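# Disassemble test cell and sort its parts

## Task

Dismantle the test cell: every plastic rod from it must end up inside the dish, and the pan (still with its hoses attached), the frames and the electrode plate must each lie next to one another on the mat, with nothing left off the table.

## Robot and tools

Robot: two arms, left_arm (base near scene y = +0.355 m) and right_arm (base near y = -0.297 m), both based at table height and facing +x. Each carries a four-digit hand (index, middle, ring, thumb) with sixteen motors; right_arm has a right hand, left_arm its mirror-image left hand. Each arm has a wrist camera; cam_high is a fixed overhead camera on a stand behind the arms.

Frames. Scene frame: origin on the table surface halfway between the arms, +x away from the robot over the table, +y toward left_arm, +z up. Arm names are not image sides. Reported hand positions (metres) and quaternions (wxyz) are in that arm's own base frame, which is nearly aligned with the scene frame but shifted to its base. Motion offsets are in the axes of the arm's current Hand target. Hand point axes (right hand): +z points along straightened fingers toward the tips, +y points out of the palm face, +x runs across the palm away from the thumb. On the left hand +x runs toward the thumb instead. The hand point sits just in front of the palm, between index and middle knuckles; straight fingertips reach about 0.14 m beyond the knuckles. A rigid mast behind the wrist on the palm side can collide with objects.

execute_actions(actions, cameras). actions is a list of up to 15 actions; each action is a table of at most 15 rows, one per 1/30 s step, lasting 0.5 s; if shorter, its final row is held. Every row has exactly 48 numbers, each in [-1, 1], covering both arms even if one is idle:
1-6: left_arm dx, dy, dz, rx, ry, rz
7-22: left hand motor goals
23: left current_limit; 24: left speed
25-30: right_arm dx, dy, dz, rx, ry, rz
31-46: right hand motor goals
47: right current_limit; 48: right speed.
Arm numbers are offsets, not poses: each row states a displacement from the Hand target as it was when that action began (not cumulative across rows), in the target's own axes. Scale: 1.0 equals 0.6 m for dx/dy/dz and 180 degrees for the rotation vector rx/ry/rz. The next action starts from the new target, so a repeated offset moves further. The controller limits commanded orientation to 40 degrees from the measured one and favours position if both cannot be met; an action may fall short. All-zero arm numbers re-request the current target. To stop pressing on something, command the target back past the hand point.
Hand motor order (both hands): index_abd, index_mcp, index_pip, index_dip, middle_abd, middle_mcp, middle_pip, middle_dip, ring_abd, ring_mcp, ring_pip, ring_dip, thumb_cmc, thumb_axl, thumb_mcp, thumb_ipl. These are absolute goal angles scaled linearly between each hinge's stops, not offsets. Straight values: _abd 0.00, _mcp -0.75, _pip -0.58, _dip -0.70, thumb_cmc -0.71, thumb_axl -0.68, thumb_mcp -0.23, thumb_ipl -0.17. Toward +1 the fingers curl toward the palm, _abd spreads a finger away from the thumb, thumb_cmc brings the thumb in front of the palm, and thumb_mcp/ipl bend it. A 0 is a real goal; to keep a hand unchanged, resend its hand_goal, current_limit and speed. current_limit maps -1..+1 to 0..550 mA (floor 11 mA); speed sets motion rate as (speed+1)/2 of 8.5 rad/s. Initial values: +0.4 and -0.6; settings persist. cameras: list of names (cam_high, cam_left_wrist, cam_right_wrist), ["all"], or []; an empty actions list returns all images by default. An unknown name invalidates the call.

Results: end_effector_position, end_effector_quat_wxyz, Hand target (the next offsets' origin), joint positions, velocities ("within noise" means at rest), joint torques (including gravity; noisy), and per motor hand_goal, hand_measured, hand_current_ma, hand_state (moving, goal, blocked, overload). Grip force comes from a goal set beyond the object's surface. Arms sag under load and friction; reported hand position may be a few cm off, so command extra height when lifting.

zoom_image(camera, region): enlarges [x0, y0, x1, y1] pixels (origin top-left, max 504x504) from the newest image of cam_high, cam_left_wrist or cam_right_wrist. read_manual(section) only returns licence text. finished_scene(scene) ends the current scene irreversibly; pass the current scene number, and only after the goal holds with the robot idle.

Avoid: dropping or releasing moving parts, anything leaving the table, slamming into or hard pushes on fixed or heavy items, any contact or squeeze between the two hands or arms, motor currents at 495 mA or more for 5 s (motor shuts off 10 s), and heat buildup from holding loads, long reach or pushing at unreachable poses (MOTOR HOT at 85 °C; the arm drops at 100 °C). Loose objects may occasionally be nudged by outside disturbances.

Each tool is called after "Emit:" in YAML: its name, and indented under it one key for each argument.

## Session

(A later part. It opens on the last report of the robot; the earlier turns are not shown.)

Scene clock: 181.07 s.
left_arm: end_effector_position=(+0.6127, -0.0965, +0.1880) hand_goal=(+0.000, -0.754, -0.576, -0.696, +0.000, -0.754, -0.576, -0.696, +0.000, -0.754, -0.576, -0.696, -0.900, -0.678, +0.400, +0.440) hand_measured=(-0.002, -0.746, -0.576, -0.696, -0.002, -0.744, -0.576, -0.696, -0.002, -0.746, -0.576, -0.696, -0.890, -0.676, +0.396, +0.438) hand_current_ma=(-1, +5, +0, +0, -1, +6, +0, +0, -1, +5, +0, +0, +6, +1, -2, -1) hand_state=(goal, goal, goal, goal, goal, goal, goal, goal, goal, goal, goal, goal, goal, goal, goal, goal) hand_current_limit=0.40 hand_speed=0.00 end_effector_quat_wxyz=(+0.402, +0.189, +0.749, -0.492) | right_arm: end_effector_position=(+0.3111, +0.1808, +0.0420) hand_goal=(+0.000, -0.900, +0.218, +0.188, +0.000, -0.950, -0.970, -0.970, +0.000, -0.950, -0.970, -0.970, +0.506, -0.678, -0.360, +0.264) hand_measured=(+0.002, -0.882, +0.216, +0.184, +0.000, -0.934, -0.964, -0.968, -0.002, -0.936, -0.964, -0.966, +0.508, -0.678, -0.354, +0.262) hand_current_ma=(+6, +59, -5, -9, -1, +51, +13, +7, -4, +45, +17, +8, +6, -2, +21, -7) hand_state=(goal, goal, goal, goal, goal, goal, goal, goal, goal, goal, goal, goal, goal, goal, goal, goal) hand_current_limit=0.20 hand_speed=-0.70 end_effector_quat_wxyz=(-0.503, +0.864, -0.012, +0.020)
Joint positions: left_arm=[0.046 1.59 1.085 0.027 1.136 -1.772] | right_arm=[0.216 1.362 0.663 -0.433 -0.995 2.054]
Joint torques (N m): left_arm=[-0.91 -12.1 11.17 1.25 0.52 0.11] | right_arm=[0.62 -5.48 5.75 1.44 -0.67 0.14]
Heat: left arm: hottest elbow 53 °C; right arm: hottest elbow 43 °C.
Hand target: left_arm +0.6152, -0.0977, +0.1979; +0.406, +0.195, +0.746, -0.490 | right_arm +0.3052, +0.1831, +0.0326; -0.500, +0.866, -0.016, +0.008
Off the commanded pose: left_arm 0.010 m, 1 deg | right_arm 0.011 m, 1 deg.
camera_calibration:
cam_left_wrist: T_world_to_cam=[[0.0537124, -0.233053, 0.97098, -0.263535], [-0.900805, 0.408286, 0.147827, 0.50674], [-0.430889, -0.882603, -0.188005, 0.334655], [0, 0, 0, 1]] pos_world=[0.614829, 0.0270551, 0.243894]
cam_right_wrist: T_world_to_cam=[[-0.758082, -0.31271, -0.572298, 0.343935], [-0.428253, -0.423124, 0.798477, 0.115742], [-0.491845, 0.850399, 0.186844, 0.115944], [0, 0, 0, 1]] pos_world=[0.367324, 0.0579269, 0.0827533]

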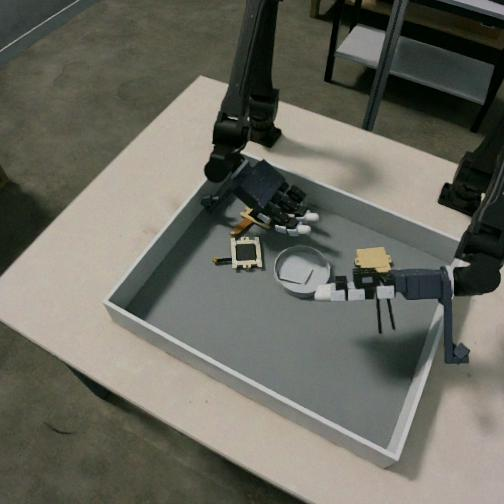

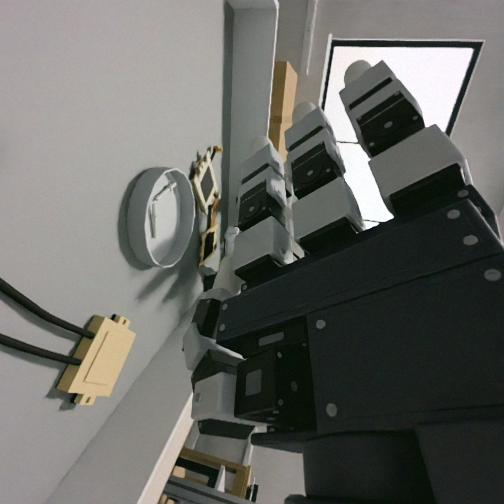

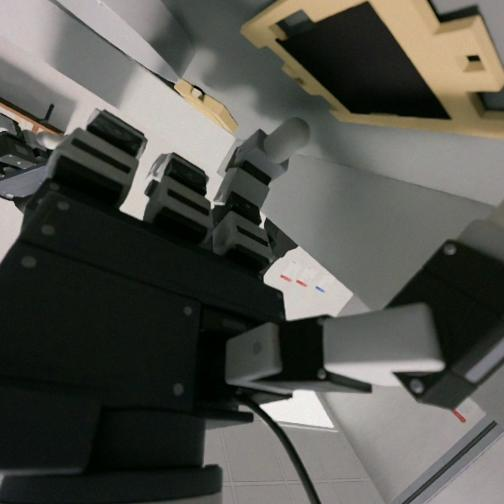

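Emit:
execute_actions:
  actions:
    - [[0,0,0,0,0,0, 0,-0.754,-0.576,-0.696,0,-0.754,-0.576,-0.696,0,-0.754,-0.576,-0.696,-0.9,-0.678,0.4,0.44,0.4,0, 0,-0.05,-0.0289,0,0,0, 0,-0.9,0.2175,0.188,0,-0.95,-0.97,-0.97,0,-0.95,-0.97,-0.97,0.506,-0.677,-0.36,0.265,0.2,-0.7]]
    - [[0,0,0,0,0,0, 0,-0.754,-0.576,-0.696,0,-0.754,-0.576,-0.696,0,-0.754,-0.576,-0.696,-0.9,-0.678,0.4,0.44,0.4,0, -0.02,-0.0722,-0.0417,0,0,0, 0,-0.9,0.2175,0.188,0,-0.95,-0.97,-0.97,0,-0.95,-0.97,-0.97,0.506,-0.677,-0.36,0.265,0.2,-0.7]]
    - [[0,0,0,0,0,0, 0,-0.754,-0.576,-0.696,0,-0.754,-0.576,-0.696,0,-0.754,-0.576,-0.696,-0.9,-0.678,0.4,0.44,0.4,0, -0.05,-0.11,-0.12,0,0,0, 0,-0.9,0.2175,0.188,0,-0.95,-0.97,-0.97,0,-0.95,-0.97,-0.97,0.506,-0.677,-0.36,0.265,0.2,-0.7]]
  cameras: ["all"]

Emit:
zoom_image:
  camera: "cam_high"
  region: [190, 180, 290, 290]

Emit:
zoom_image:
  camera: "cam_left_wrist"
  region: [170, 120, 250, 290]

Scene clock: 183.80 s.
left_arm: end_effector_position=(+0.6127, -0.0965, +0.1880) hand_goal=(+0.000, -0.754, -0.576, -0.696, +0.000, -0.754, -0.576, -0.696, +0.000, -0.754, -0.576, -0.696, -0.900, -0.678, +0.400, +0.440) hand_measured=(-0.002, -0.746, -0.576, -0.696, -0.002, -0.744, -0.576, -0.696, -0.002, -0.746, -0.576, -0.696, -0.890, -0.676, +0.396, +0.438) hand_current_ma=(-1, +5, +0, +0, -1, +6, +0, +0, -1, +5, +0, +0, +6, +1, -2, -1) hand_state=(goal, goal, goal, goal, goal, goal, goal, goal, goal, goal, goal, goal, goal, goal, goal, goal) hand_current_limit=0.40 hand_speed=0.00 end_effector_quat_wxyz=(+0.402, +0.189, +0.749, -0.492) | right_arm: end_effector_position=(+0.2467, +0.1556, +0.1943) hand_goal=(+0.000, -0.900, +0.218, +0.188, +0.000, -0.950, -0.970, -0.970, +0.000, -0.950, -0.970, -0.970, +0.506, -0.678, -0.360, +0.264) hand_measured=(+0.002, -0.884, +0.216, +0.184, +0.000, -0.934, -0.964, -0.968, -0.002, -0.936, -0.964, -0.966, +0.508, -0.678, -0.354, +0.262) hand_current_ma=(+6, +50, -4, -9, -1, +51, +13, +7, -4, +45, +17, +8, +6, -2, +19, -6) hand_state=(goal, goal, goal, goal, goal, goal, goal, goal, goal, goal, goal, goal, goal, goal, goal, goal) hand_current_limit=0.20 hand_speed=-0.70 end_effector_quat_wxyz=(-0.497, +0.867, -0.024, -0.006)
Joint positions: left_arm=[0.046 1.59 1.085 0.027 1.136 -1.772] | right_arm=[0.177 1.002 0.841 -1.093 -1.009 1.98]
Joint torques (N m): left_arm=[-0.91 -12.04 11.17 1.25 0.52 0.11] | right_arm=[-1.03 -2.96 11.66 0.53 -1.02 -0.03]
Heat: left arm: hottest elbow 53 °C; right arm: hottest elbow 43 °C.
Hand target: left_arm +0.6152, -0.0977, +0.1979; +0.406, +0.195, +0.746, -0.490 | right_arm +0.2624, +0.1551, +0.2105; -0.500, +0.866, -0.016, +0.008
Off the commanded pose: left_arm 0.010 m, 1 deg | right_arm 0.023 m, 2 deg.
camera_calibration:
cam_left_wrist: T_world_to_cam=[[0.0537124, -0.233053, 0.97098, -0.263535], [-0.900805, 0.408286, 0.147827, 0.50674], [-0.430889, -0.882603, -0.188005, 0.334655], [0, 0, 0, 1]] pos_world=[0.614829, 0.0270551, 0.243894]
cam_right_wrist: T_world_to_cam=[[-0.788004, -0.322762, -0.524285, 0.374024], [-0.380546, -0.414074, 0.826878, -0.0628531], [-0.483978, 0.851098, 0.203466, 0.0719778], [0, 0, 0, 1]] pos_world=[0.30565, 0.0334349, 0.233422]

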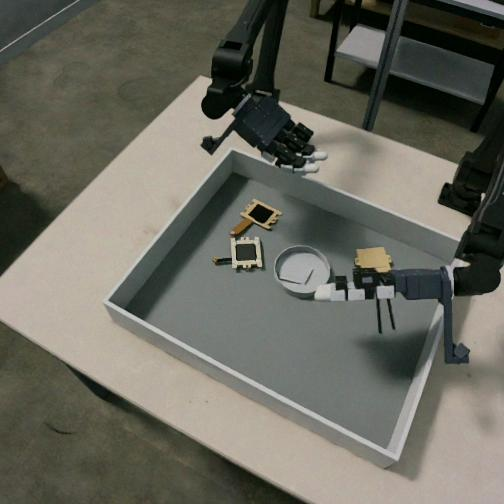

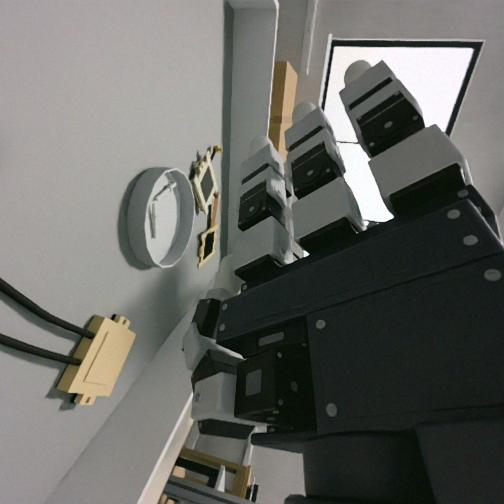

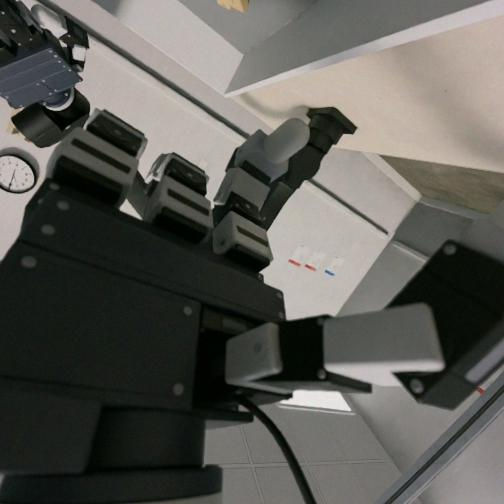

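Scaled by 4.582 from the camera's 504x504 image, which has a finer 720x720 frame.

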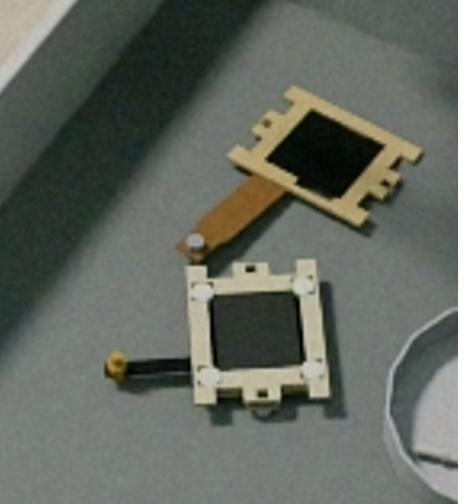

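Scaled by 2.965 from the camera's 504x504 image, which has a finer 720x720 frame.

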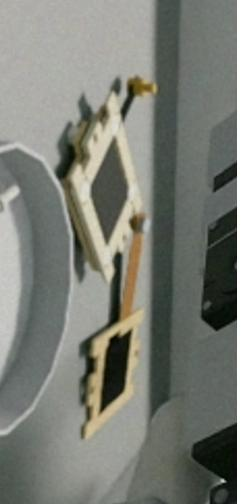

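Emit:
execute_actions:
  actions:
    - [[0.0615,-0.1145,0.1435,0,0,0, 0,-0.754,-0.576,-0.696,0,-0.754,-0.576,-0.696,0,-0.754,-0.576,-0.696,-0.9,-0.678,0.4,0.44,0.4,0, 0,0,0,0,0,0, 0,-0.9,0.2175,0.188,0,-0.95,-0.97,-0.97,0,-0.95,-0.97,-0.97,0.506,-0.677,-0.36,0.265,0.2,-0.7]]
    - [[0.0615,-0.1145,0.1435,0,0,0, 0,-0.754,-0.576,-0.696,0,-0.754,-0.576,-0.696,0,-0.754,-0.576,-0.696,-0.9,-0.678,0.4,0.44,0.4,0, 0,0,0,0,0,0, 0,-0.9,0.2175,0.188,0,-0.95,-0.97,-0.97,0,-0.95,-0.97,-0.97,0.506,-0.677,-0.36,0.265,0.2,-0.7]]
  cameras: ["cam_high","cam_left_wrist"]

Emit:
zoom_image:
  camera: "cam_left_wrist"
  region: [90, 60, 220, 300]

Scene clock: 185.83 s.
left_arm: end_effector_position=(+0.5427, -0.3174, +0.1872) hand_goal=(+0.000, -0.754, -0.576, -0.696, +0.000, -0.754, -0.576, -0.696, +0.000, -0.754, -0.576, -0.696, -0.900, -0.678, +0.400, +0.440) hand_measured=(-0.002, -0.746, -0.576, -0.696, -0.002, -0.744, -0.576, -0.696, -0.002, -0.746, -0.576, -0.696, -0.890, -0.676, +0.396, +0.438) hand_current_ma=(-1, +6, +0, +0, -1, +7, +0, +0, -1, +6, +0, +0, +6, +1, -2, -1) hand_state=(goal, goal, goal, goal, goal, goal, goal, goal, goal, goal, goal, goal, goal, goal, goal, goal) hand_current_limit=0.40 hand_speed=0.00 end_effector_quat_wxyz=(+0.403, +0.198, +0.749, -0.488) | right_arm: end_effector_position=(+0.2457, +0.1551, +0.1938) hand_goal=(+0.000, -0.900, +0.218, +0.188, +0.000, -0.950, -0.970, -0.970, +0.000, -0.950, -0.970, -0.970, +0.506, -0.678, -0.360, +0.264) hand_measured=(+0.002, -0.884, +0.216, +0.184, +0.000, -0.934, -0.964, -0.968, -0.002, -0.936, -0.964, -0.966, +0.508, -0.678, -0.354, +0.262) hand_current_ma=(+6, +50, -4, -9, -1, +51, +13, +7, -4, +45, +17, +8, +6, -2, +19, -6) hand_state=(goal, goal, goal, goal, goal, goal, goal, goal, goal, goal, goal, goal, goal, goal, goal, goal) hand_current_limit=0.20 hand_speed=-0.70 end_effector_quat_wxyz=(-0.497, +0.868, -0.023, -0.008)
Joint positions: left_arm=[-0.435 1.534 0.971 0.303 0.687 -2.026] | right_arm=[0.176 1.003 0.841 -1.102 -1.011 1.97]
Joint torques (N m): left_arm=[-0.67 -9.76 10.67 3.44 0.11 -0.08] | right_arm=[-1.14 -2.78 11.81 0.51 -1.01 -0.04]
Heat: left arm: hottest elbow 53 °C; right arm: hottest elbow 43 °C.
Hand target: left_arm +0.5480, -0.3199, +0.1853; +0.406, +0.195, +0.746, -0.490 | right_arm +0.2625, +0.1552, +0.2105; -0.500, +0.866, -0.016, +0.008
Off the commanded pose: left_arm 0.006 m, 1 deg | right_arm 0.024 m, 2 deg.
camera_calibration:
cam_left_wrist: T_world_to_cam=[[0.0393362, -0.245164, 0.968683, -0.306144], [-0.898863, 0.414766, 0.141474, 0.536187], [-0.436461, -0.876278, -0.204054, 0.117346], [0, 0, 0, 1]] pos_world=[0.545218, -0.19462, 0.244645]
Images, in order (width x height): cam_high 504x504, cam_left_wrist 504x504.

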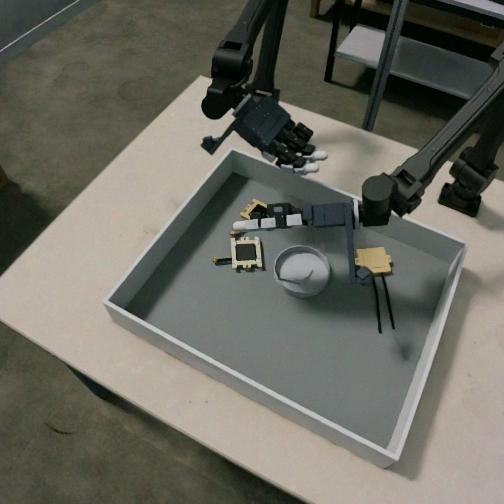

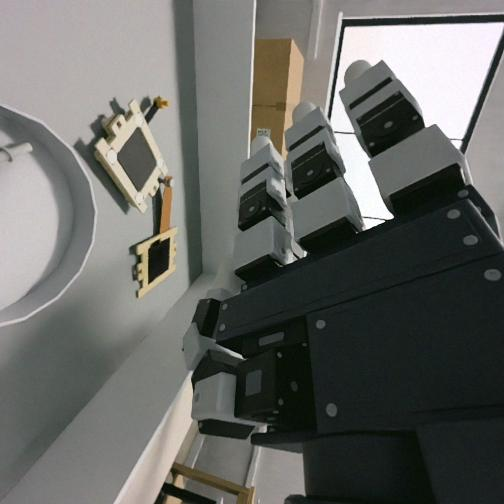

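Scaled by 2.100 from the camera's 504x504 image, which has a finer 720x720 frame.

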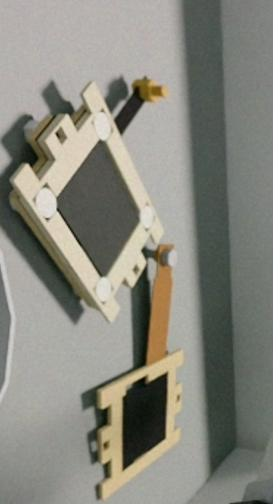

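Emit:
zoom_image:
  camera: "cam_left_wrist"
  region: [120, 170, 190, 310]

Emit:
zoom_image:
  camera: "cam_left_wrist"
  region: [85, 85, 185, 225]

Scaled by 3.600 from the camera's 504x504 image, which has a finer 720x720 frame.

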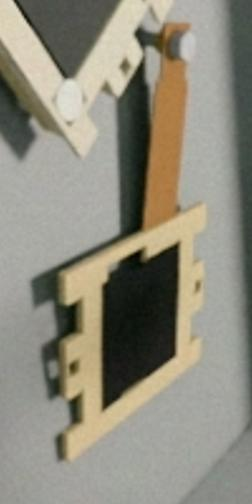

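Scaled by 3.600 from the camera's 504x504 image, which has a finer 720x720 frame.

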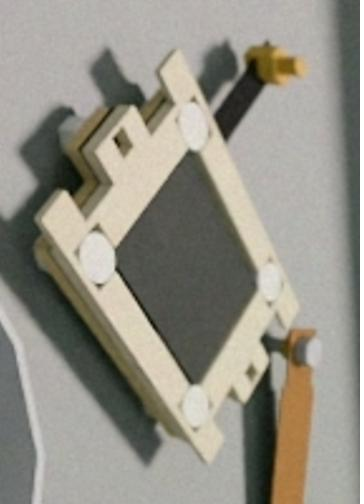

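Emit:
execute_actions:
  actions:
    - [[0.015,0.1225,0.0325,0,0,0, 0,-0.754,-0.576,-0.696,0,-0.754,-0.576,-0.696,0,-0.754,-0.576,-0.696,-0.9,-0.678,0.4,0.44,0.4,0, 0,0,0,0,0,0, 0,-0.9,0.2175,0.188,0,-0.95,-0.97,-0.97,0,-0.95,-0.97,-0.97,0.506,-0.677,-0.36,0.265,0.2,-0.7]]
    - [[0.015,0.1225,0.0325,0,0,0, 0,-0.754,-0.576,-0.696,0,-0.754,-0.576,-0.696,0,-0.754,-0.576,-0.696,-0.9,-0.678,0.4,0.44,0.4,0, 0,0,0,0,0,0, 0,-0.9,0.2175,0.188,0,-0.95,-0.97,-0.97,0,-0.95,-0.97,-0.97,0.506,-0.677,-0.36,0.265,0.2,-0.7]]
  cameras: ["cam_high","cam_left_wrist"]

Emit:
zoom_image:
  camera: "cam_left_wrist"
  region: [90, 60, 250, 300]

Scene clock: 190.63 s.
left_arm: end_effector_position=(+0.6399, -0.2818, +0.0718) hand_goal=(+0.000, -0.754, -0.576, -0.696, +0.000, -0.754, -0.576, -0.696, +0.000, -0.754, -0.576, -0.696, -0.900, -0.678, +0.400, +0.440) hand_measured=(-0.002, -0.746, -0.576, -0.696, -0.002, -0.746, -0.576, -0.696, -0.002, -0.746, -0.576, -0.696, -0.890, -0.676, +0.396, +0.438) hand_current_ma=(-1, +5, +0, +0, -1, +5, +0, +0, -1, +4, +0, +0, +6, +1, -2, -1) hand_state=(goal, goal, goal, goal, goal, goal, goal, goal, goal, goal, goal, goal, goal, goal, goal, goal) hand_current_limit=0.40 hand_speed=0.00 end_effector_quat_wxyz=(+0.393, +0.184, +0.757, -0.489) | right_arm: end_effector_position=(+0.2457, +0.1551, +0.1938) hand_goal=(+0.000, -0.900, +0.218, +0.188, +0.000, -0.950, -0.970, -0.970, +0.000, -0.950, -0.970, -0.970, +0.506, -0.678, -0.360, +0.264) hand_measured=(+0.002, -0.884, +0.216, +0.184, +0.000, -0.934, -0.964, -0.968, -0.002, -0.936, -0.964, -0.966, +0.508, -0.678, -0.354, +0.262) hand_current_ma=(+6, +50, -4, -9, -1, +51, +13, +7, -4, +45, +17, +8, +6, -2, +19, -6) hand_state=(goal, goal, goal, goal, goal, goal, goal, goal, goal, goal, goal, goal, goal, goal, goal, goal) hand_current_limit=0.20 hand_speed=-0.70 end_effector_quat_wxyz=(-0.497, +0.868, -0.023, -0.008)
Joint positions: left_arm=[-0.302 1.898 1.121 0.465 0.805 -1.998] | right_arm=[0.176 1.003 0.841 -1.102 -1.011 1.97]
Joint torques (N m): left_arm=[-1.14 -12.98 11.73 3.12 0.31 0.1] | right_arm=[-1.08 -2.73 11.79 0.5 -1.02 -0.03]
Heat: left arm: hottest elbow 52 °C; right arm: hottest elbow 43 °C.
Hand target: left_arm +0.6548, -0.2912, +0.0791; +0.406, +0.195, +0.746, -0.490 | right_arm +0.2625, +0.1552, +0.2105; -0.500, +0.866, -0.016, +0.008
Off the commanded pose: left_arm 0.019 m, 2 deg | right_arm 0.024 m, 2 deg.
camera_calibration:
cam_left_wrist: T_world_to_cam=[[0.0767476, -0.243256, 0.966921, -0.212724], [-0.899038, 0.402419, 0.172599, 0.619612], [-0.431093, -0.882545, -0.187811, 0.161069], [0, 0, 0, 1]] pos_world=[0.642816, -0.158939, 0.128993]
Images, in order (width x height): cam_high 504x504, cam_left_wrist 504x504.

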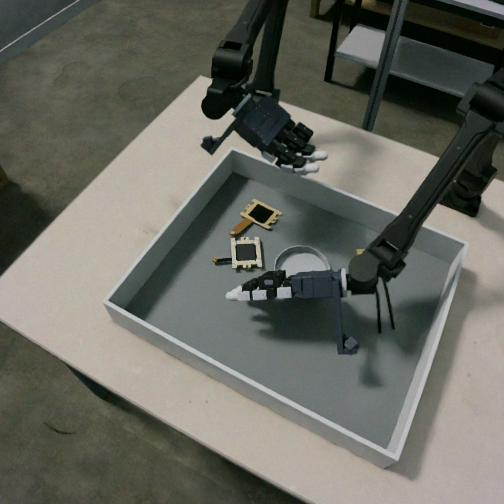

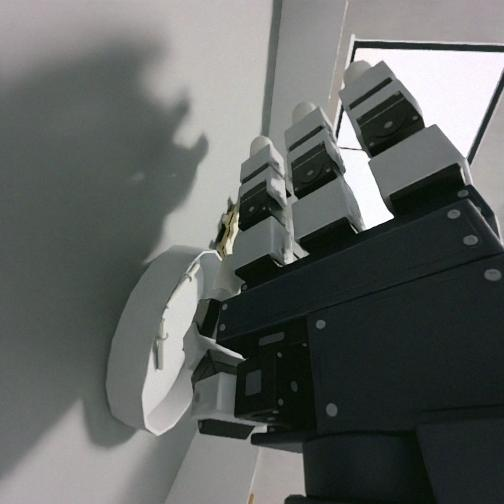

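Scaled by 2.100 from the camera's 504x504 image, which has a finer 720x720 frame.

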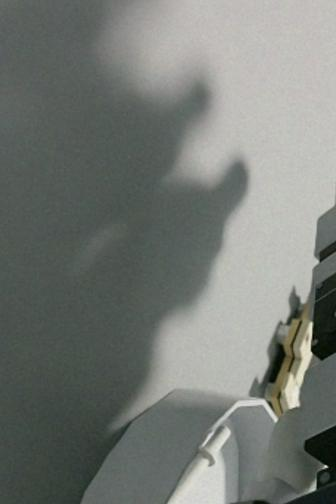

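Emit:
zoom_image:
  camera: "cam_left_wrist"
  region: [195, 180, 265, 260]

Scaled by 6.300 from the camera's 504x504 image, which has a finer 720x720 frame.

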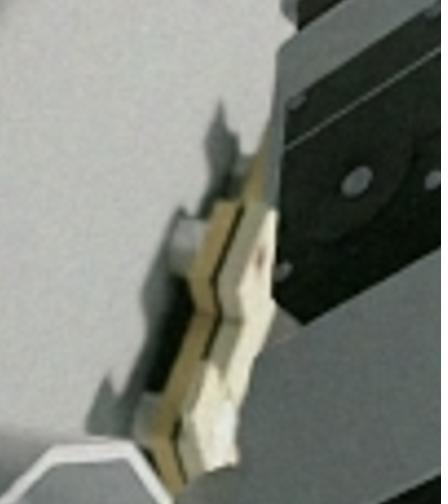

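Emit:
execute_actions:
  actions:
    - [[-0.098,-0.008,-0.18,0,0,0, 0,-0.754,-0.576,-0.696,0,-0.754,-0.576,-0.696,0,-0.754,-0.576,-0.696,-0.9,-0.678,0.4,0.44,0.4,0, 0,0,0,0.006,0.0075,-0.0265, 0,-0.8,-0.2,-0.3,0,-0.8,-0.576,-0.696,0,-0.95,-0.576,-0.696,0.506,-0.677,-0.36,0.265,0.2,-0.7]]
    - [[-0.098,-0.008,-0.18,0,0,0, 0,-0.754,-0.576,-0.696,0,-0.754,-0.576,-0.696,0,-0.754,-0.576,-0.696,-0.9,-0.678,0.4,0.44,0.4,0, 0.133,-0.046,-0.021,0,0,0, 0,-0.8,-0.2,-0.3,0,-0.8,-0.576,-0.696,0,-0.95,-0.576,-0.696,0.506,-0.677,-0.36,0.265,0.2,-0.7]]
    - [[0,0,0,0,0,0, 0,-0.754,-0.576,-0.696,0,-0.754,-0.576,-0.696,0,-0.754,-0.576,-0.696,-0.9,-0.678,0.4,0.44,0.4,0, 0.133,-0.046,-0.021,0,0,0, 0,-0.8,-0.2,-0.3,0,-0.8,-0.576,-0.696,0,-0.95,-0.576,-0.696,0.506,-0.677,-0.36,0.265,0.2,-0.7]]
    - [[0,0,0,0,0,0, 0,-0.754,-0.576,-0.696,0,-0.754,-0.576,-0.696,0,-0.754,-0.576,-0.696,-0.9,-0.678,0.4,0.44,0.4,0, 0,0,0,-0.066,-0.012,-0.056, 0,-0.8,-0.2,-0.3,0,-0.8,-0.576,-0.696,0,-0.95,-0.576,-0.696,0.506,-0.677,-0.36,0.265,0.2,-0.7]]
    - [[0,0,0,0,0,0, 0,-0.754,-0.576,-0.696,0,-0.754,-0.576,-0.696,0,-0.754,-0.576,-0.696,-0.9,-0.678,0.4,0.44,0.4,0, 0,0,0,-0.098,-0.052,-0.139, 0,-0.8,-0.2,-0.3,0,-0.8,-0.576,-0.696,0,-0.95,-0.576,-0.696,0.506,-0.677,-0.36,0.265,0.2,-0.7]]
    - [[0,0,0,0,0,0, 0,-0.754,-0.576,-0.696,0,-0.754,-0.576,-0.696,0,-0.754,-0.576,-0.696,-0.9,-0.678,0.4,0.44,0.4,0, 0,0,0,-0.048,-0.068,-0.167, 0,-0.8,-0.2,-0.3,0,-0.8,-0.576,-0.696,0,-0.95,-0.576,-0.696,0.506,-0.677,-0.36,0.265,0.2,-0.7]]
    - [[0,0,0,0,0,0, 0,-0.754,-0.576,-0.696,0,-0.754,-0.576,-0.696,0,-0.754,-0.576,-0.696,-0.9,-0.678,0.4,0.44,0.4,0, 0,0,0,-0.007,-0.083,-0.167, 0,-0.8,-0.2,-0.3,0,-0.8,-0.576,-0.696,0,-0.95,-0.576,-0.696,0.506,-0.677,-0.36,0.265,0.2,-0.7]]
  cameras: ["cam_high"]

Scene clock: 197.73 s.
left_arm: end_effector_position=(+0.6153, -0.0895, +0.2035) hand_goal=(+0.000, -0.754, -0.576, -0.696, +0.000, -0.754, -0.576, -0.696, +0.000, -0.754, -0.576, -0.696, -0.900, -0.678, +0.400, +0.440) hand_measured=(-0.002, -0.746, -0.576, -0.696, -0.002, -0.746, -0.576, -0.696, -0.002, -0.746, -0.576, -0.696, -0.890, -0.676, +0.396, +0.438) hand_current_ma=(-1, +5, +0, +0, -1, +6, +0, +0, -1, +5, +0, +0, +6, +1, -2, -1) hand_state=(goal, goal, goal, goal, goal, goal, goal, goal, goal, goal, goal, goal, goal, goal, goal, goal) hand_current_limit=0.40 hand_speed=0.00 end_effector_quat_wxyz=(+0.397, +0.185, +0.752, -0.493) | right_arm: end_effector_position=(+0.4205, +0.1612, +0.2829) hand_goal=(+0.000, -0.800, -0.200, -0.300, +0.000, -0.800, -0.576, -0.696, +0.000, -0.950, -0.576, -0.696, +0.506, -0.678, -0.360, +0.264) hand_measured=(+0.002, -0.798, -0.198, -0.298, +0.000, -0.796, -0.576, -0.698, -0.002, -0.944, -0.576, -0.698, +0.506, -0.678, -0.354, +0.262) hand_current_ma=(+3, +5, +3, +6, -1, +12, +0, -5, -3, +19, +1, -5, +0, -2, +18, -3) hand_state=(goal, goal, goal, goal, goal, goal, goal, goal, goal, goal, goal, goal, goal, goal, goal, goal) hand_current_limit=0.20 hand_speed=-0.70 end_effector_quat_wxyz=(+0.006, +0.664, +0.748, +0.003)
Joint positions: left_arm=[0.06 1.579 1.127 -0.049 1.147 -1.76] | right_arm=[0.485 1.315 1.355 -1.601 0.008 0.365]
Joint torques (N m): left_arm=[-0.91 -10.87 14 1.21 0.55 0.1] | right_arm=[-0.5 -8.76 7.25 0.16 0.36 -0.05]
Heat: left arm: hottest elbow 51 °C; right arm: hottest elbow 44 °C.
Hand target: left_arm +0.6286, -0.0907, +0.2195; +0.406, +0.195, +0.746, -0.490 | right_arm +0.4166, +0.1575, +0.2840; +0.006, +0.659, +0.752, +0.001
Off the commanded pose: left_arm 0.021 m, 2 deg | right_arm 0.006 m, 1 deg.
Images, in order (width x height): cam_high 504x504.

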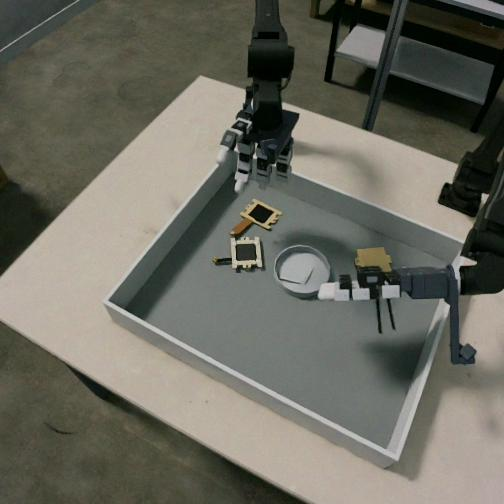

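Emit:
execute_actions:
  actions:
    - [[0,0,0,0,0,0, 0,-0.754,-0.576,-0.696,0,-0.754,-0.576,-0.696,0,-0.754,-0.576,-0.696,-0.9,-0.678,0.4,0.44,0.4,0, 0,0,0,0.007,0.083,0.045, 0,-0.826,0.636,-0.301,0,-0.826,0.636,-0.301,0,-0.95,-0.97,-0.97,0.491,-0.677,-0.337,0.265,0.2,-0.5]]
    - [[0,0,0,0,0,0, 0,-0.754,-0.576,-0.696,0,-0.754,-0.576,-0.696,0,-0.754,-0.576,-0.696,-0.9,-0.678,0.4,0.44,0.4,0, 0,0,0,0.048,0.068,0.167, 0,-0.826,0.636,-0.301,0,-0.826,0.636,-0.301,0,-0.95,-0.97,-0.97,0.491,-0.677,-0.337,0.265,0.2,-0.5]]
    - [[0,0,0,0,0,0, 0,-0.754,-0.576,-0.696,0,-0.754,-0.576,-0.696,0,-0.754,-0.576,-0.696,-0.9,-0.678,0.4,0.44,0.4,0, 0,0,0,0.098,0.052,0.139, 0,-0.826,0.636,-0.301,0,-0.826,0.636,-0.301,0,-0.95,-0.97,-0.97,0.491,-0.677,-0.337,0.265,0.2,-0.5]]
    - [[0,0,0,0,0,0, 0,-0.754,-0.576,-0.696,0,-0.754,-0.576,-0.696,0,-0.754,-0.576,-0.696,-0.9,-0.678,0.4,0.44,0.4,0, 0,0,0,0.066,0.012,0.056, 0,-0.826,0.636,-0.301,0,-0.826,0.636,-0.301,0,-0.95,-0.97,-0.97,0.491,-0.677,-0.337,0.265,0.2,-0.5]]
    - [[0,0,0,0,0,0, 0,-0.754,-0.576,-0.696,0,-0.754,-0.576,-0.696,0,-0.754,-0.576,-0.696,-0.9,-0.678,0.4,0.44,0.4,0, 0,0,0,-0.006,-0.0075,0.0265, 0,-0.826,0.636,-0.301,0,-0.826,0.636,-0.301,0,-0.95,-0.97,-0.97,0.491,-0.677,-0.337,0.265,0.2,-0.5]]
  cameras: ["cam_high"]

Emit:
zoom_image:
  camera: "cam_high"
  region: [190, 180, 290, 290]

Scene clock: 203.87 s.
left_arm: end_effector_position=(+0.6153, -0.0895, +0.2035) hand_goal=(+0.000, -0.754, -0.576, -0.696, +0.000, -0.754, -0.576, -0.696, +0.000, -0.754, -0.576, -0.696, -0.900, -0.678, +0.400, +0.440) hand_measured=(-0.002, -0.746, -0.576, -0.696, -0.002, -0.746, -0.576, -0.696, -0.002, -0.746, -0.576, -0.696, -0.890, -0.676, +0.396, +0.438) hand_current_ma=(-1, +5, +0, +0, -1, +6, +0, +0, -1, +5, +0, +0, +6, +1, -2, -1) hand_state=(goal, goal, goal, goal, goal, goal, goal, goal, goal, goal, goal, goal, goal, goal, goal, goal) hand_current_limit=0.40 hand_speed=0.00 end_effector_quat_wxyz=(+0.397, +0.185, +0.752, -0.493) | right_arm: end_effector_position=(+0.4044, +0.1538, +0.2746) hand_goal=(+0.000, -0.826, +0.636, -0.302, +0.000, -0.826, +0.636, -0.302, +0.000, -0.950, -0.970, -0.970, +0.490, -0.678, -0.338, +0.264) hand_measured=(+0.000, -0.820, +0.632, -0.300, +0.000, -0.820, +0.632, -0.306, -0.002, -0.940, -0.964, -0.966, +0.488, -0.678, -0.336, +0.262) hand_current_ma=(+1, +14, -10, +6, -2, +15, -8, -7, -3, +30, +18, +8, -2, -2, +7, -3) hand_state=(goal, goal, goal, goal, goal, goal, goal, goal, goal, goal, goal, goal, goal, goal, goal, goal) hand_current_limit=0.20 hand_speed=-0.50 end_effector_quat_wxyz=(-0.485, +0.864, +0.134, -0.026)
Joint positions: left_arm=[0.06 1.579 1.127 -0.049 1.147 -1.76] | right_arm=[0.131 1.519 1.522 -1.697 -1.01 1.326]
Joint torques (N m): left_arm=[-0.97 -10.87 14.01 1.22 0.54 0.11] | right_arm=[0.38 -8.82 11.34 -0.17 -0.7 0.13]
Heat: left arm: hottest elbow 50 °C; right arm: hottest elbow 44 °C.
Hand target: left_arm +0.6286, -0.0907, +0.2195; +0.406, +0.195, +0.746, -0.490 | right_arm +0.4166, +0.1574, +0.2840; -0.494, +0.852, +0.159, -0.066
Off the commanded pose: left_arm 0.021 m, 2 deg | right_arm 0.016 m, 6 deg.
joint sent to its limit (right arm) — joint 4 (wrist pitch), lower limit. The joint targets are off in orientation, not in position.
Images, in order (width x height): cam_high 504x504.

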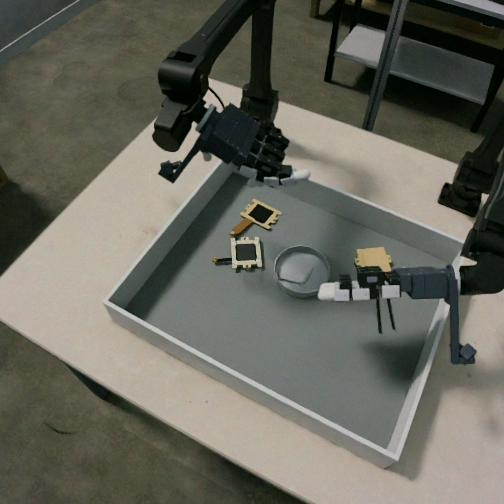

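Scaled by 4.582 from the camera's 504x504 image, which has a finer 720x720 frame.

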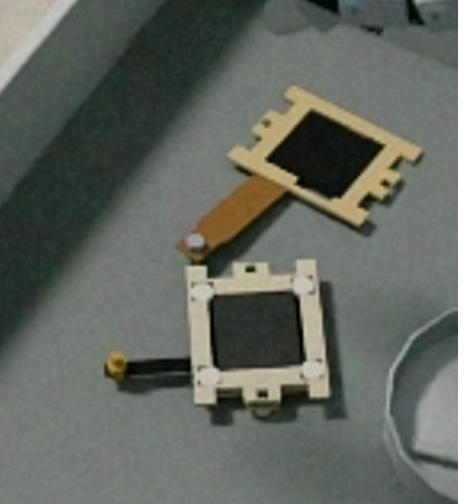

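Emit:
execute_actions:
  actions:
    - [[0,0,0,0,0,0, 0,-0.754,-0.576,-0.696,0,-0.754,-0.576,-0.696,0,-0.754,-0.576,-0.696,-0.9,-0.678,0.4,0.44,0.4,0, 0.031,0.092,0.1,0,0,0, 0,-0.826,0.636,-0.301,0,-0.826,0.636,-0.301,0,-0.95,-0.97,-0.97,0.491,-0.677,-0.337,0.265,0.2,-0.5]]
    - [[0,0,0,0,0,0, 0,-0.754,-0.576,-0.696,0,-0.754,-0.576,-0.696,0,-0.754,-0.576,-0.696,-0.9,-0.678,0.4,0.44,0.4,0, 0.031,0.092,0.1,0,0,0, 0,-0.826,0.636,-0.301,0,-0.826,0.636,-0.301,0,-0.95,-0.97,-0.97,0.491,-0.677,-0.337,0.265,0.2,-0.5]]
    - [[0,0,0,0,0,0, 0,-0.754,-0.576,-0.696,0,-0.754,-0.576,-0.696,0,-0.754,-0.576,-0.696,-0.9,-0.678,0.4,0.44,0.4,0, 0,0.0433,0.025,0,0,0, 0,-0.826,0.636,-0.301,0,-0.826,0.636,-0.301,0,-0.95,-0.97,-0.97,0.491,-0.677,-0.337,0.265,0.2,-0.5]]
  cameras: ["all"]

Emit:
zoom_image:
  camera: "cam_high"
  region: [190, 200, 290, 300]

Emit:
zoom_image:
  camera: "cam_left_wrist"
  region: [160, 90, 260, 250]

Emit:
zoom_image:
  camera: "cam_right_wrist"
  region: [200, 0, 504, 300]

Scene clock: 207.07 s.
left_arm: end_effector_position=(+0.6153, -0.0895, +0.2035) hand_goal=(+0.000, -0.754, -0.576, -0.696, +0.000, -0.754, -0.576, -0.696, +0.000, -0.754, -0.576, -0.696, -0.900, -0.678, +0.400, +0.440) hand_measured=(-0.002, -0.746, -0.576, -0.696, -0.002, -0.746, -0.576, -0.696, -0.002, -0.746, -0.576, -0.696, -0.890, -0.676, +0.396, +0.438) hand_current_ma=(-1, +5, +0, +0, -1, +6, +0, +0, -1, +5, +0, +0, +6, +1, -2, -1) hand_state=(goal, goal, goal, goal, goal, goal, goal, goal, goal, goal, goal, goal, goal, goal, goal, goal) hand_current_limit=0.40 hand_speed=0.00 end_effector_quat_wxyz=(+0.397, +0.185, +0.752, -0.493) | right_arm: end_effector_position=(+0.4465, +0.2166, +0.1143) hand_goal=(+0.000, -0.826, +0.636, -0.302, +0.000, -0.826, +0.636, -0.302, +0.000, -0.950, -0.970, -0.970, +0.490, -0.678, -0.338, +0.264) hand_measured=(+0.000, -0.820, +0.632, -0.300, +0.000, -0.820, +0.634, -0.304, -0.002, -0.940, -0.964, -0.966, +0.490, -0.678, -0.336, +0.262) hand_current_ma=(+1, +14, -8, +6, -2, +15, -7, -7, -3, +30, +17, +8, -1, -2, +7, -3) hand_state=(goal, goal, goal, goal, goal, goal, goal, goal, goal, goal, goal, goal, goal, goal, goal, goal) hand_current_limit=0.20 hand_speed=-0.50 end_effector_quat_wxyz=(-0.494, +0.851, +0.169, -0.052)
Joint positions: left_arm=[0.06 1.579 1.127 -0.049 1.147 -1.76] | right_arm=[0.24 1.757 1.382 -1.299 -1.037 1.361]
Joint torques (N m): left_arm=[-0.97 -10.87 13.98 1.22 0.54 0.11] | right_arm=[0.03 -11.4 6.42 0.44 -0.94 0.14]
Heat: left arm: hottest elbow 50 °C; right arm: hottest elbow 44 °C.
Hand target: left_arm +0.6286, -0.0907, +0.2195; +0.406, +0.195, +0.746, -0.490 | right_arm +0.4434, +0.2177, +0.1000; -0.494, +0.852, +0.159, -0.066
Off the commanded pose: left_arm 0.021 m, 2 deg | right_arm 0.015 m, 2 deg.
camera_calibration:
cam_left_wrist: T_world_to_cam=[[0.0668978, -0.231707, 0.970483, -0.285114], [-0.899377, 0.407155, 0.159206, 0.500682], [-0.432026, -0.88348, -0.181154, 0.34406], [0, 0, 0, 1]] pos_world=[0.618018, 0.0340518, 0.259315]
cam_right_wrist: T_world_to_cam=[[-0.550066, -0.572734, -0.607786, 0.466692], [-0.283914, -0.556183, 0.781059, 0.0974999], [-0.785379, 0.602192, 0.14333, 0.328337], [0, 0, 0, 1]] pos_world=[0.542263, 0.123796, 0.160435]

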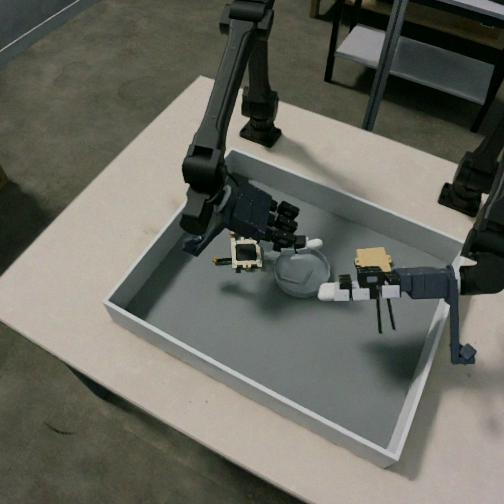

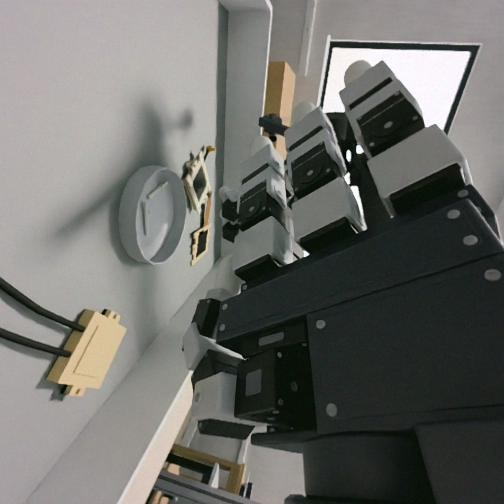

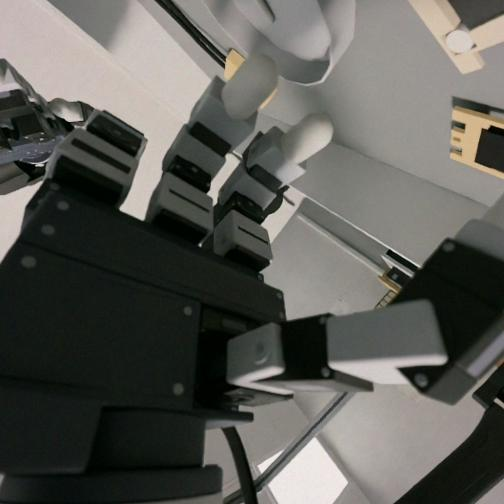

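Scaled by 5.040 from the camera's 504x504 image, which has a finer 720x720 frame.

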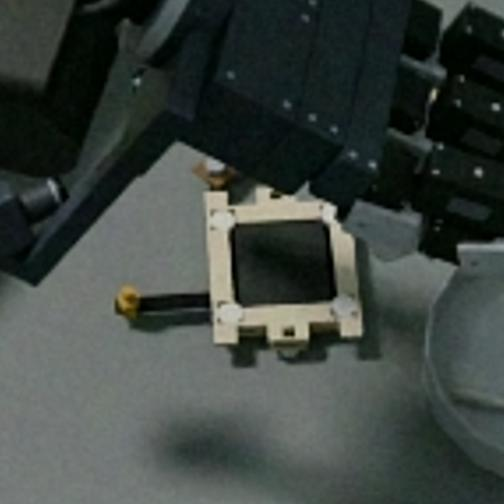

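Scaled by 3.150 from the camera's 504x504 image, which has a finer 720x720 frame.

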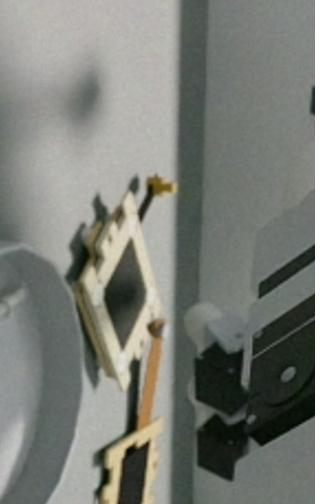

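Scaled by 1.658 from the camera's 504x504 image, which has a finer 720x720 frame.

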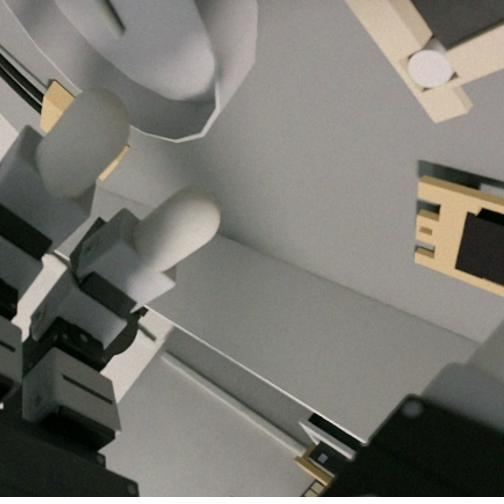

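Emit:
execute_actions:
  actions:
    - [[0,0,0,0,0,0, 0,-0.754,-0.576,-0.696,0,-0.754,-0.576,-0.696,0,-0.754,-0.576,-0.696,-0.9,-0.678,0.4,0.44,0.4,0, -0.0163,0.0158,0.0045,0.0032,-0.0623,-0.0363, 0,-0.785,0.98,-0.9,0,-0.785,0.98,-0.9,0,-0.95,-0.97,-0.97,0.491,-0.677,-0.337,0.265,0.3,-0.5]]
    - [[0,0,0,0,0,0, 0,-0.754,-0.576,-0.696,0,-0.754,-0.576,-0.696,0,-0.754,-0.576,-0.696,-0.9,-0.678,0.4,0.44,0.4,0, 0,0,0,0,0,0, 0,-0.785,0.98,-0.9,0,-0.785,0.98,-0.9,0,-0.95,-0.97,-0.97,0.491,-0.677,-0.337,0.265,0.3,-0.5]]
  cameras: ["all"]

Emit:
zoom_image:
  camera: "cam_high"
  region: [190, 200, 290, 300]

Emit:
zoom_image:
  camera: "cam_left_wrist"
  region: [160, 90, 260, 250]

Emit:
zoom_image:
  camera: "cam_right_wrist"
  region: [200, 0, 504, 300]

Scene clock: 211.37 s.
left_arm: end_effector_position=(+0.6153, -0.0895, +0.2035) hand_goal=(+0.000, -0.754, -0.576, -0.696, +0.000, -0.754, -0.576, -0.696, +0.000, -0.754, -0.576, -0.696, -0.900, -0.678, +0.400, +0.440) hand_measured=(-0.002, -0.746, -0.576, -0.696, -0.002, -0.746, -0.576, -0.696, -0.002, -0.746, -0.576, -0.696, -0.890, -0.676, +0.396, +0.438) hand_current_ma=(-1, +5, +0, +0, -1, +6, +0, +0, -1, +5, +0, +0, +6, +1, -2, -1) hand_state=(goal, goal, goal, goal, goal, goal, goal, goal, goal, goal, goal, goal, goal, goal, goal, goal) hand_current_limit=0.40 hand_speed=0.00 end_effector_quat_wxyz=(+0.397, +0.185, +0.752, -0.493) | right_arm: end_effector_position=(+0.4233, +0.2053, +0.0905) hand_goal=(+0.000, -0.786, +0.980, -0.900, +0.000, -0.786, +0.980, -0.900, +0.000, -0.950, -0.970, -0.970, +0.490, -0.678, -0.338, +0.264) hand_measured=(+0.000, -0.782, +0.974, -0.898, +0.000, -0.782, +0.976, -0.898, -0.002, -0.940, -0.964, -0.966, +0.490, -0.678, -0.336, +0.262) hand_current_ma=(+1, +9, -15, +7, -2, +10, -13, +5, -2, +30, +17, +8, +0, -2, +7, -3) hand_state=(goal, goal, goal, goal, goal, goal, goal, goal, goal, goal, goal, goal, goal, goal, goal, goal) hand_current_limit=0.30 hand_speed=-0.50 end_effector_quat_wxyz=(-0.484, +0.831, +0.244, -0.123)
Joint positions: left_arm=[0.06 1.579 1.127 -0.049 1.147 -1.76] | right_arm=[0.244 1.858 1.435 -1.607 -0.979 0.997]
Joint torques (N m): left_arm=[-0.91 -10.99 14.01 1.22 0.54 0.11] | right_arm=[0.56 -11.58 9.46 -0.77 -0.56 -0.05]
Heat: left arm: hottest elbow 50 °C; right arm: hottest elbow 44 °C.
Hand target: left_arm +0.6286, -0.0907, +0.2195; +0.406, +0.195, +0.746, -0.490 | right_arm +0.4354, +0.2122, +0.0899; -0.483, +0.829, +0.255, -0.121
Off the commanded pose: left_arm 0.021 m, 2 deg | right_arm 0.014 m, 1 deg.
camera_calibration:
cam_left_wrist: T_world_to_cam=[[0.0668978, -0.231707, 0.970483, -0.285114], [-0.899377, 0.407155, 0.159206, 0.500682], [-0.432026, -0.88348, -0.181154, 0.34406], [0, 0, 0, 1]] pos_world=[0.618018, 0.0340518, 0.259315]
cam_right_wrist: T_world_to_cam=[[-0.446748, -0.683804, -0.576914, 0.409261], [-0.129595, -0.588579, 0.797985, 0.0429649], [-0.885224, 0.431263, 0.174329, 0.394919], [0, 0, 0, 1]] pos_world=[0.537996, 0.134829, 0.132977]

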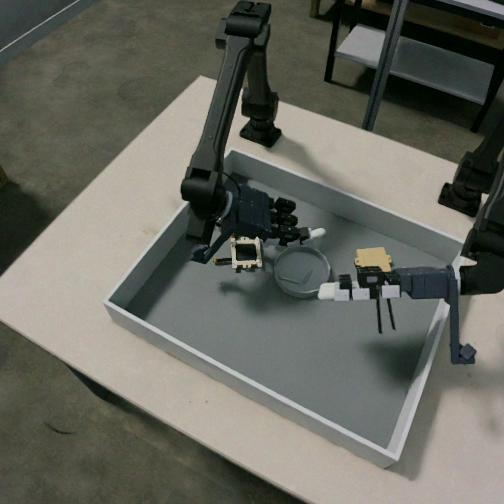

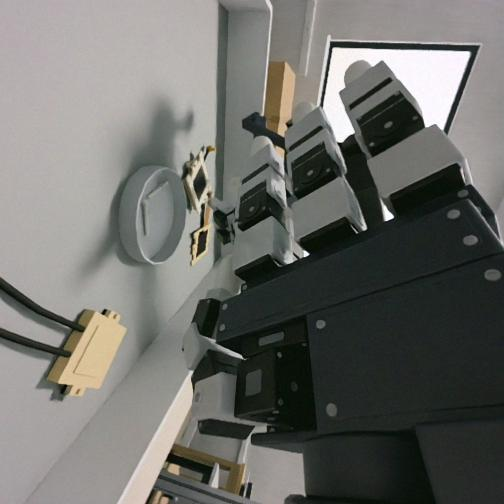

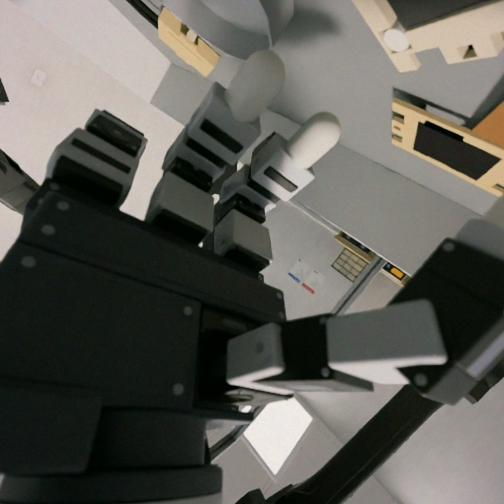

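Scaled by 5.040 from the camera's 504x504 image, which has a finer 720x720 frame.

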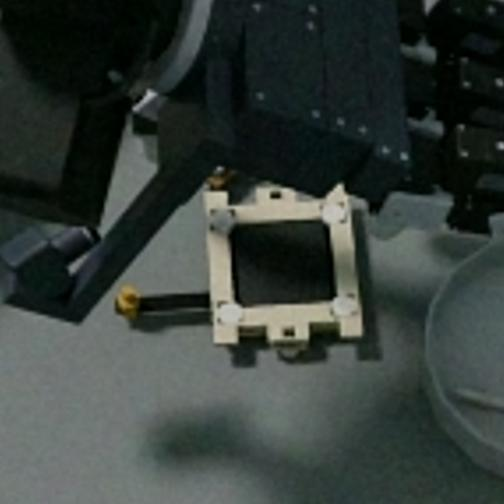

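Scaled by 3.150 from the camera's 504x504 image, which has a finer 720x720 frame.

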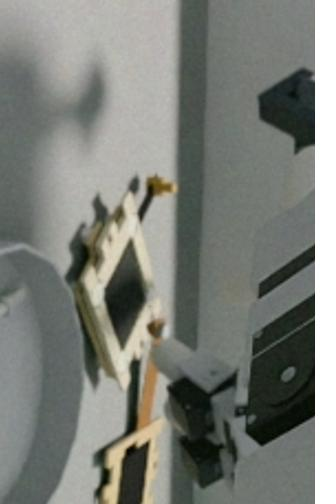

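Scaled by 1.658 from the camera's 504x504 image, which has a finer 720x720 frame.

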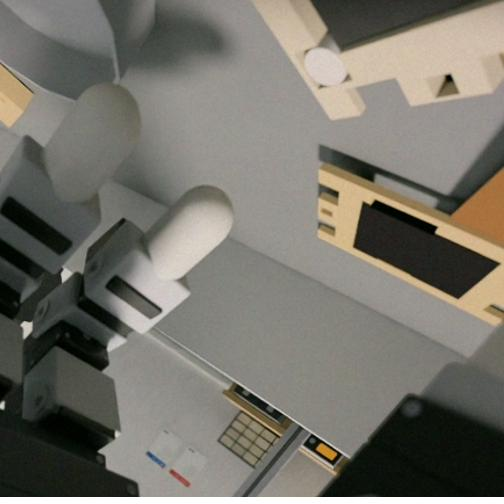

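Emit:
execute_actions:
  actions:
    - [[0,0,0,0,0,0, 0,-0.754,-0.576,-0.696,0,-0.754,-0.576,-0.696,0,-0.754,-0.576,-0.696,-0.9,-0.678,0.4,0.44,0.4,0, 0.0264,0.0108,0.0004,0,0,0, 0,-0.785,0.98,-0.9,0,-0.785,0.98,-0.9,0,-0.95,-0.97,-0.97,0.491,-0.677,-0.337,0.265,0.3,-0.5]]
  cameras: ["all"]

Scene clock: 215.43 s.
left_arm: end_effector_position=(+0.6153, -0.0895, +0.2035) hand_goal=(+0.000, -0.754, -0.576, -0.696, +0.000, -0.754, -0.576, -0.696, +0.000, -0.754, -0.576, -0.696, -0.900, -0.678, +0.400, +0.440) hand_measured=(-0.002, -0.746, -0.576, -0.696, -0.002, -0.746, -0.576, -0.696, -0.002, -0.746, -0.576, -0.696, -0.890, -0.676, +0.396, +0.438) hand_current_ma=(-1, +5, +0, +0, -1, +6, +0, +0, -1, +5, +0, +0, +6, +1, -2, -1) hand_state=(goal, goal, goal, goal, goal, goal, goal, goal, goal, goal, goal, goal, goal, goal, goal, goal) hand_current_limit=0.40 hand_speed=0.00 end_effector_quat_wxyz=(+0.397, +0.185, +0.752, -0.493) | right_arm: end_effector_position=(+0.4396, +0.2104, +0.0852) hand_goal=(+0.000, -0.786, +0.980, -0.900, +0.000, -0.786, +0.980, -0.900, +0.000, -0.950, -0.970, -0.970, +0.490, -0.678, -0.338, +0.264) hand_measured=(+0.000, -0.782, +0.974, -0.898, +0.000, -0.782, +0.976, -0.898, -0.002, -0.940, -0.964, -0.966, +0.490, -0.678, -0.336, +0.262) hand_current_ma=(+1, +9, -15, +7, -2, +10, -13, +5, -2, +30, +17, +8, +0, -2, +7, -3) hand_state=(goal, goal, goal, goal, goal, goal, goal, goal, goal, goal, goal, goal, goal, goal, goal, goal) hand_current_limit=0.30 hand_speed=-0.50 end_effector_quat_wxyz=(-0.484, +0.831, +0.246, -0.121)
Joint positions: left_arm=[0.06 1.579 1.127 -0.049 1.147 -1.76] | right_arm=[0.246 1.901 1.487 -1.611 -0.979 0.996]
Joint torques (N m): left_arm=[-0.97 -10.93 14 1.24 0.55 0.1] | right_arm=[0.62 -12.22 9.54 -0.81 -0.64 0.01]
Heat: left arm: hottest elbow 50 °C; right arm: hottest elbow 44 °C.
Hand target: left_arm +0.6286, -0.0907, +0.2195; +0.406, +0.195, +0.746, -0.490 | right_arm +0.4507, +0.2183, +0.0850; -0.483, +0.829, +0.255, -0.121
Off the commanded pose: left_arm 0.021 m, 2 deg | right_arm 0.014 m, 1 deg.
camera_calibration:
cam_left_wrist: T_world_to_cam=[[0.0668978, -0.231707, 0.970483, -0.285114], [-0.899377, 0.407155, 0.159206, 0.500682], [-0.432026, -0.88348, -0.181154, 0.34406], [0, 0, 0, 1]] pos_world=[0.618018, 0.0340518, 0.259315]
cam_right_wrist: T_world_to_cam=[[-0.442231, -0.684203, -0.579913, 0.415352], [-0.131715, -0.590021, 0.796572, 0.053721], [-0.887177, 0.428652, 0.170806, 0.409771], [0, 0, 0, 1]] pos_world=[0.554296, 0.140233, 0.128084]

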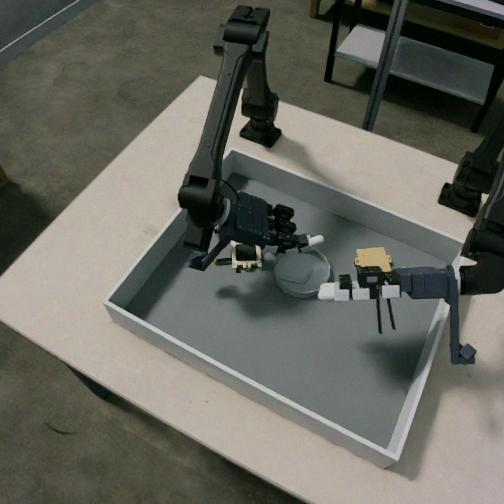

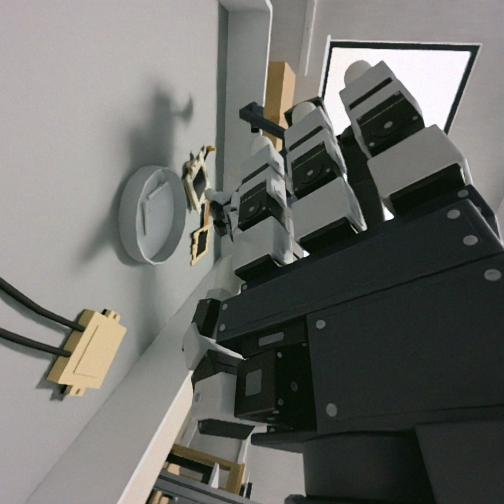

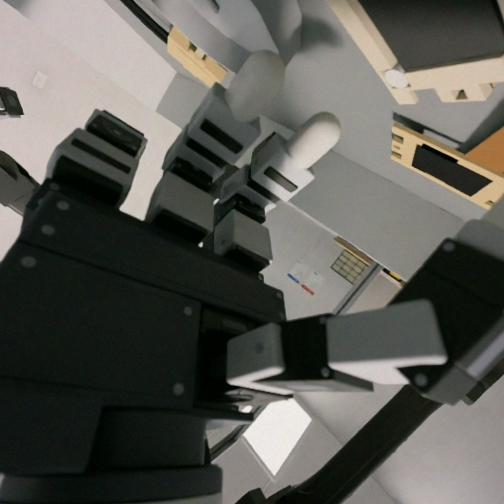

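Emit:
zoom_image:
  camera: "cam_left_wrist"
  region: [110, 120, 270, 280]

Emit:
zoom_image:
  camera: "cam_high"
  region: [180, 190, 340, 310]

Emit:
zoom_image:
  camera: "cam_right_wrist"
  region: [160, 0, 504, 300]

Scaled by 3.150 from the camera's 504x504 image, which has a finer 720x720 frame.

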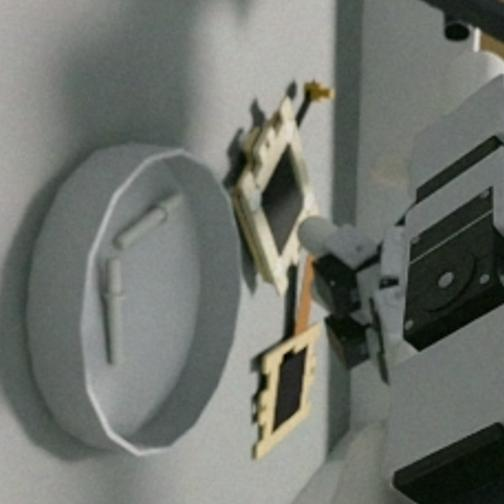

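Scaled by 3.150 from the camera's 504x504 image, which has a finer 720x720 frame.

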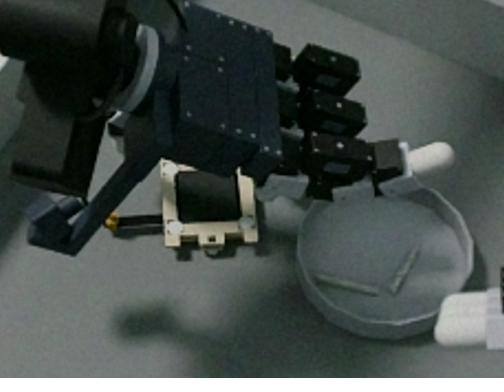

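Scaled by 1.465 from the camera's 504x504 image, which has a finer 720x720 frame.

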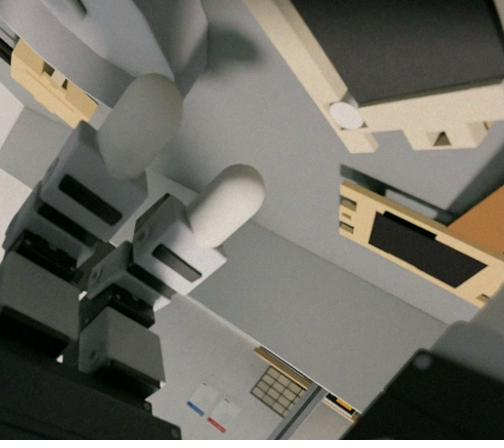

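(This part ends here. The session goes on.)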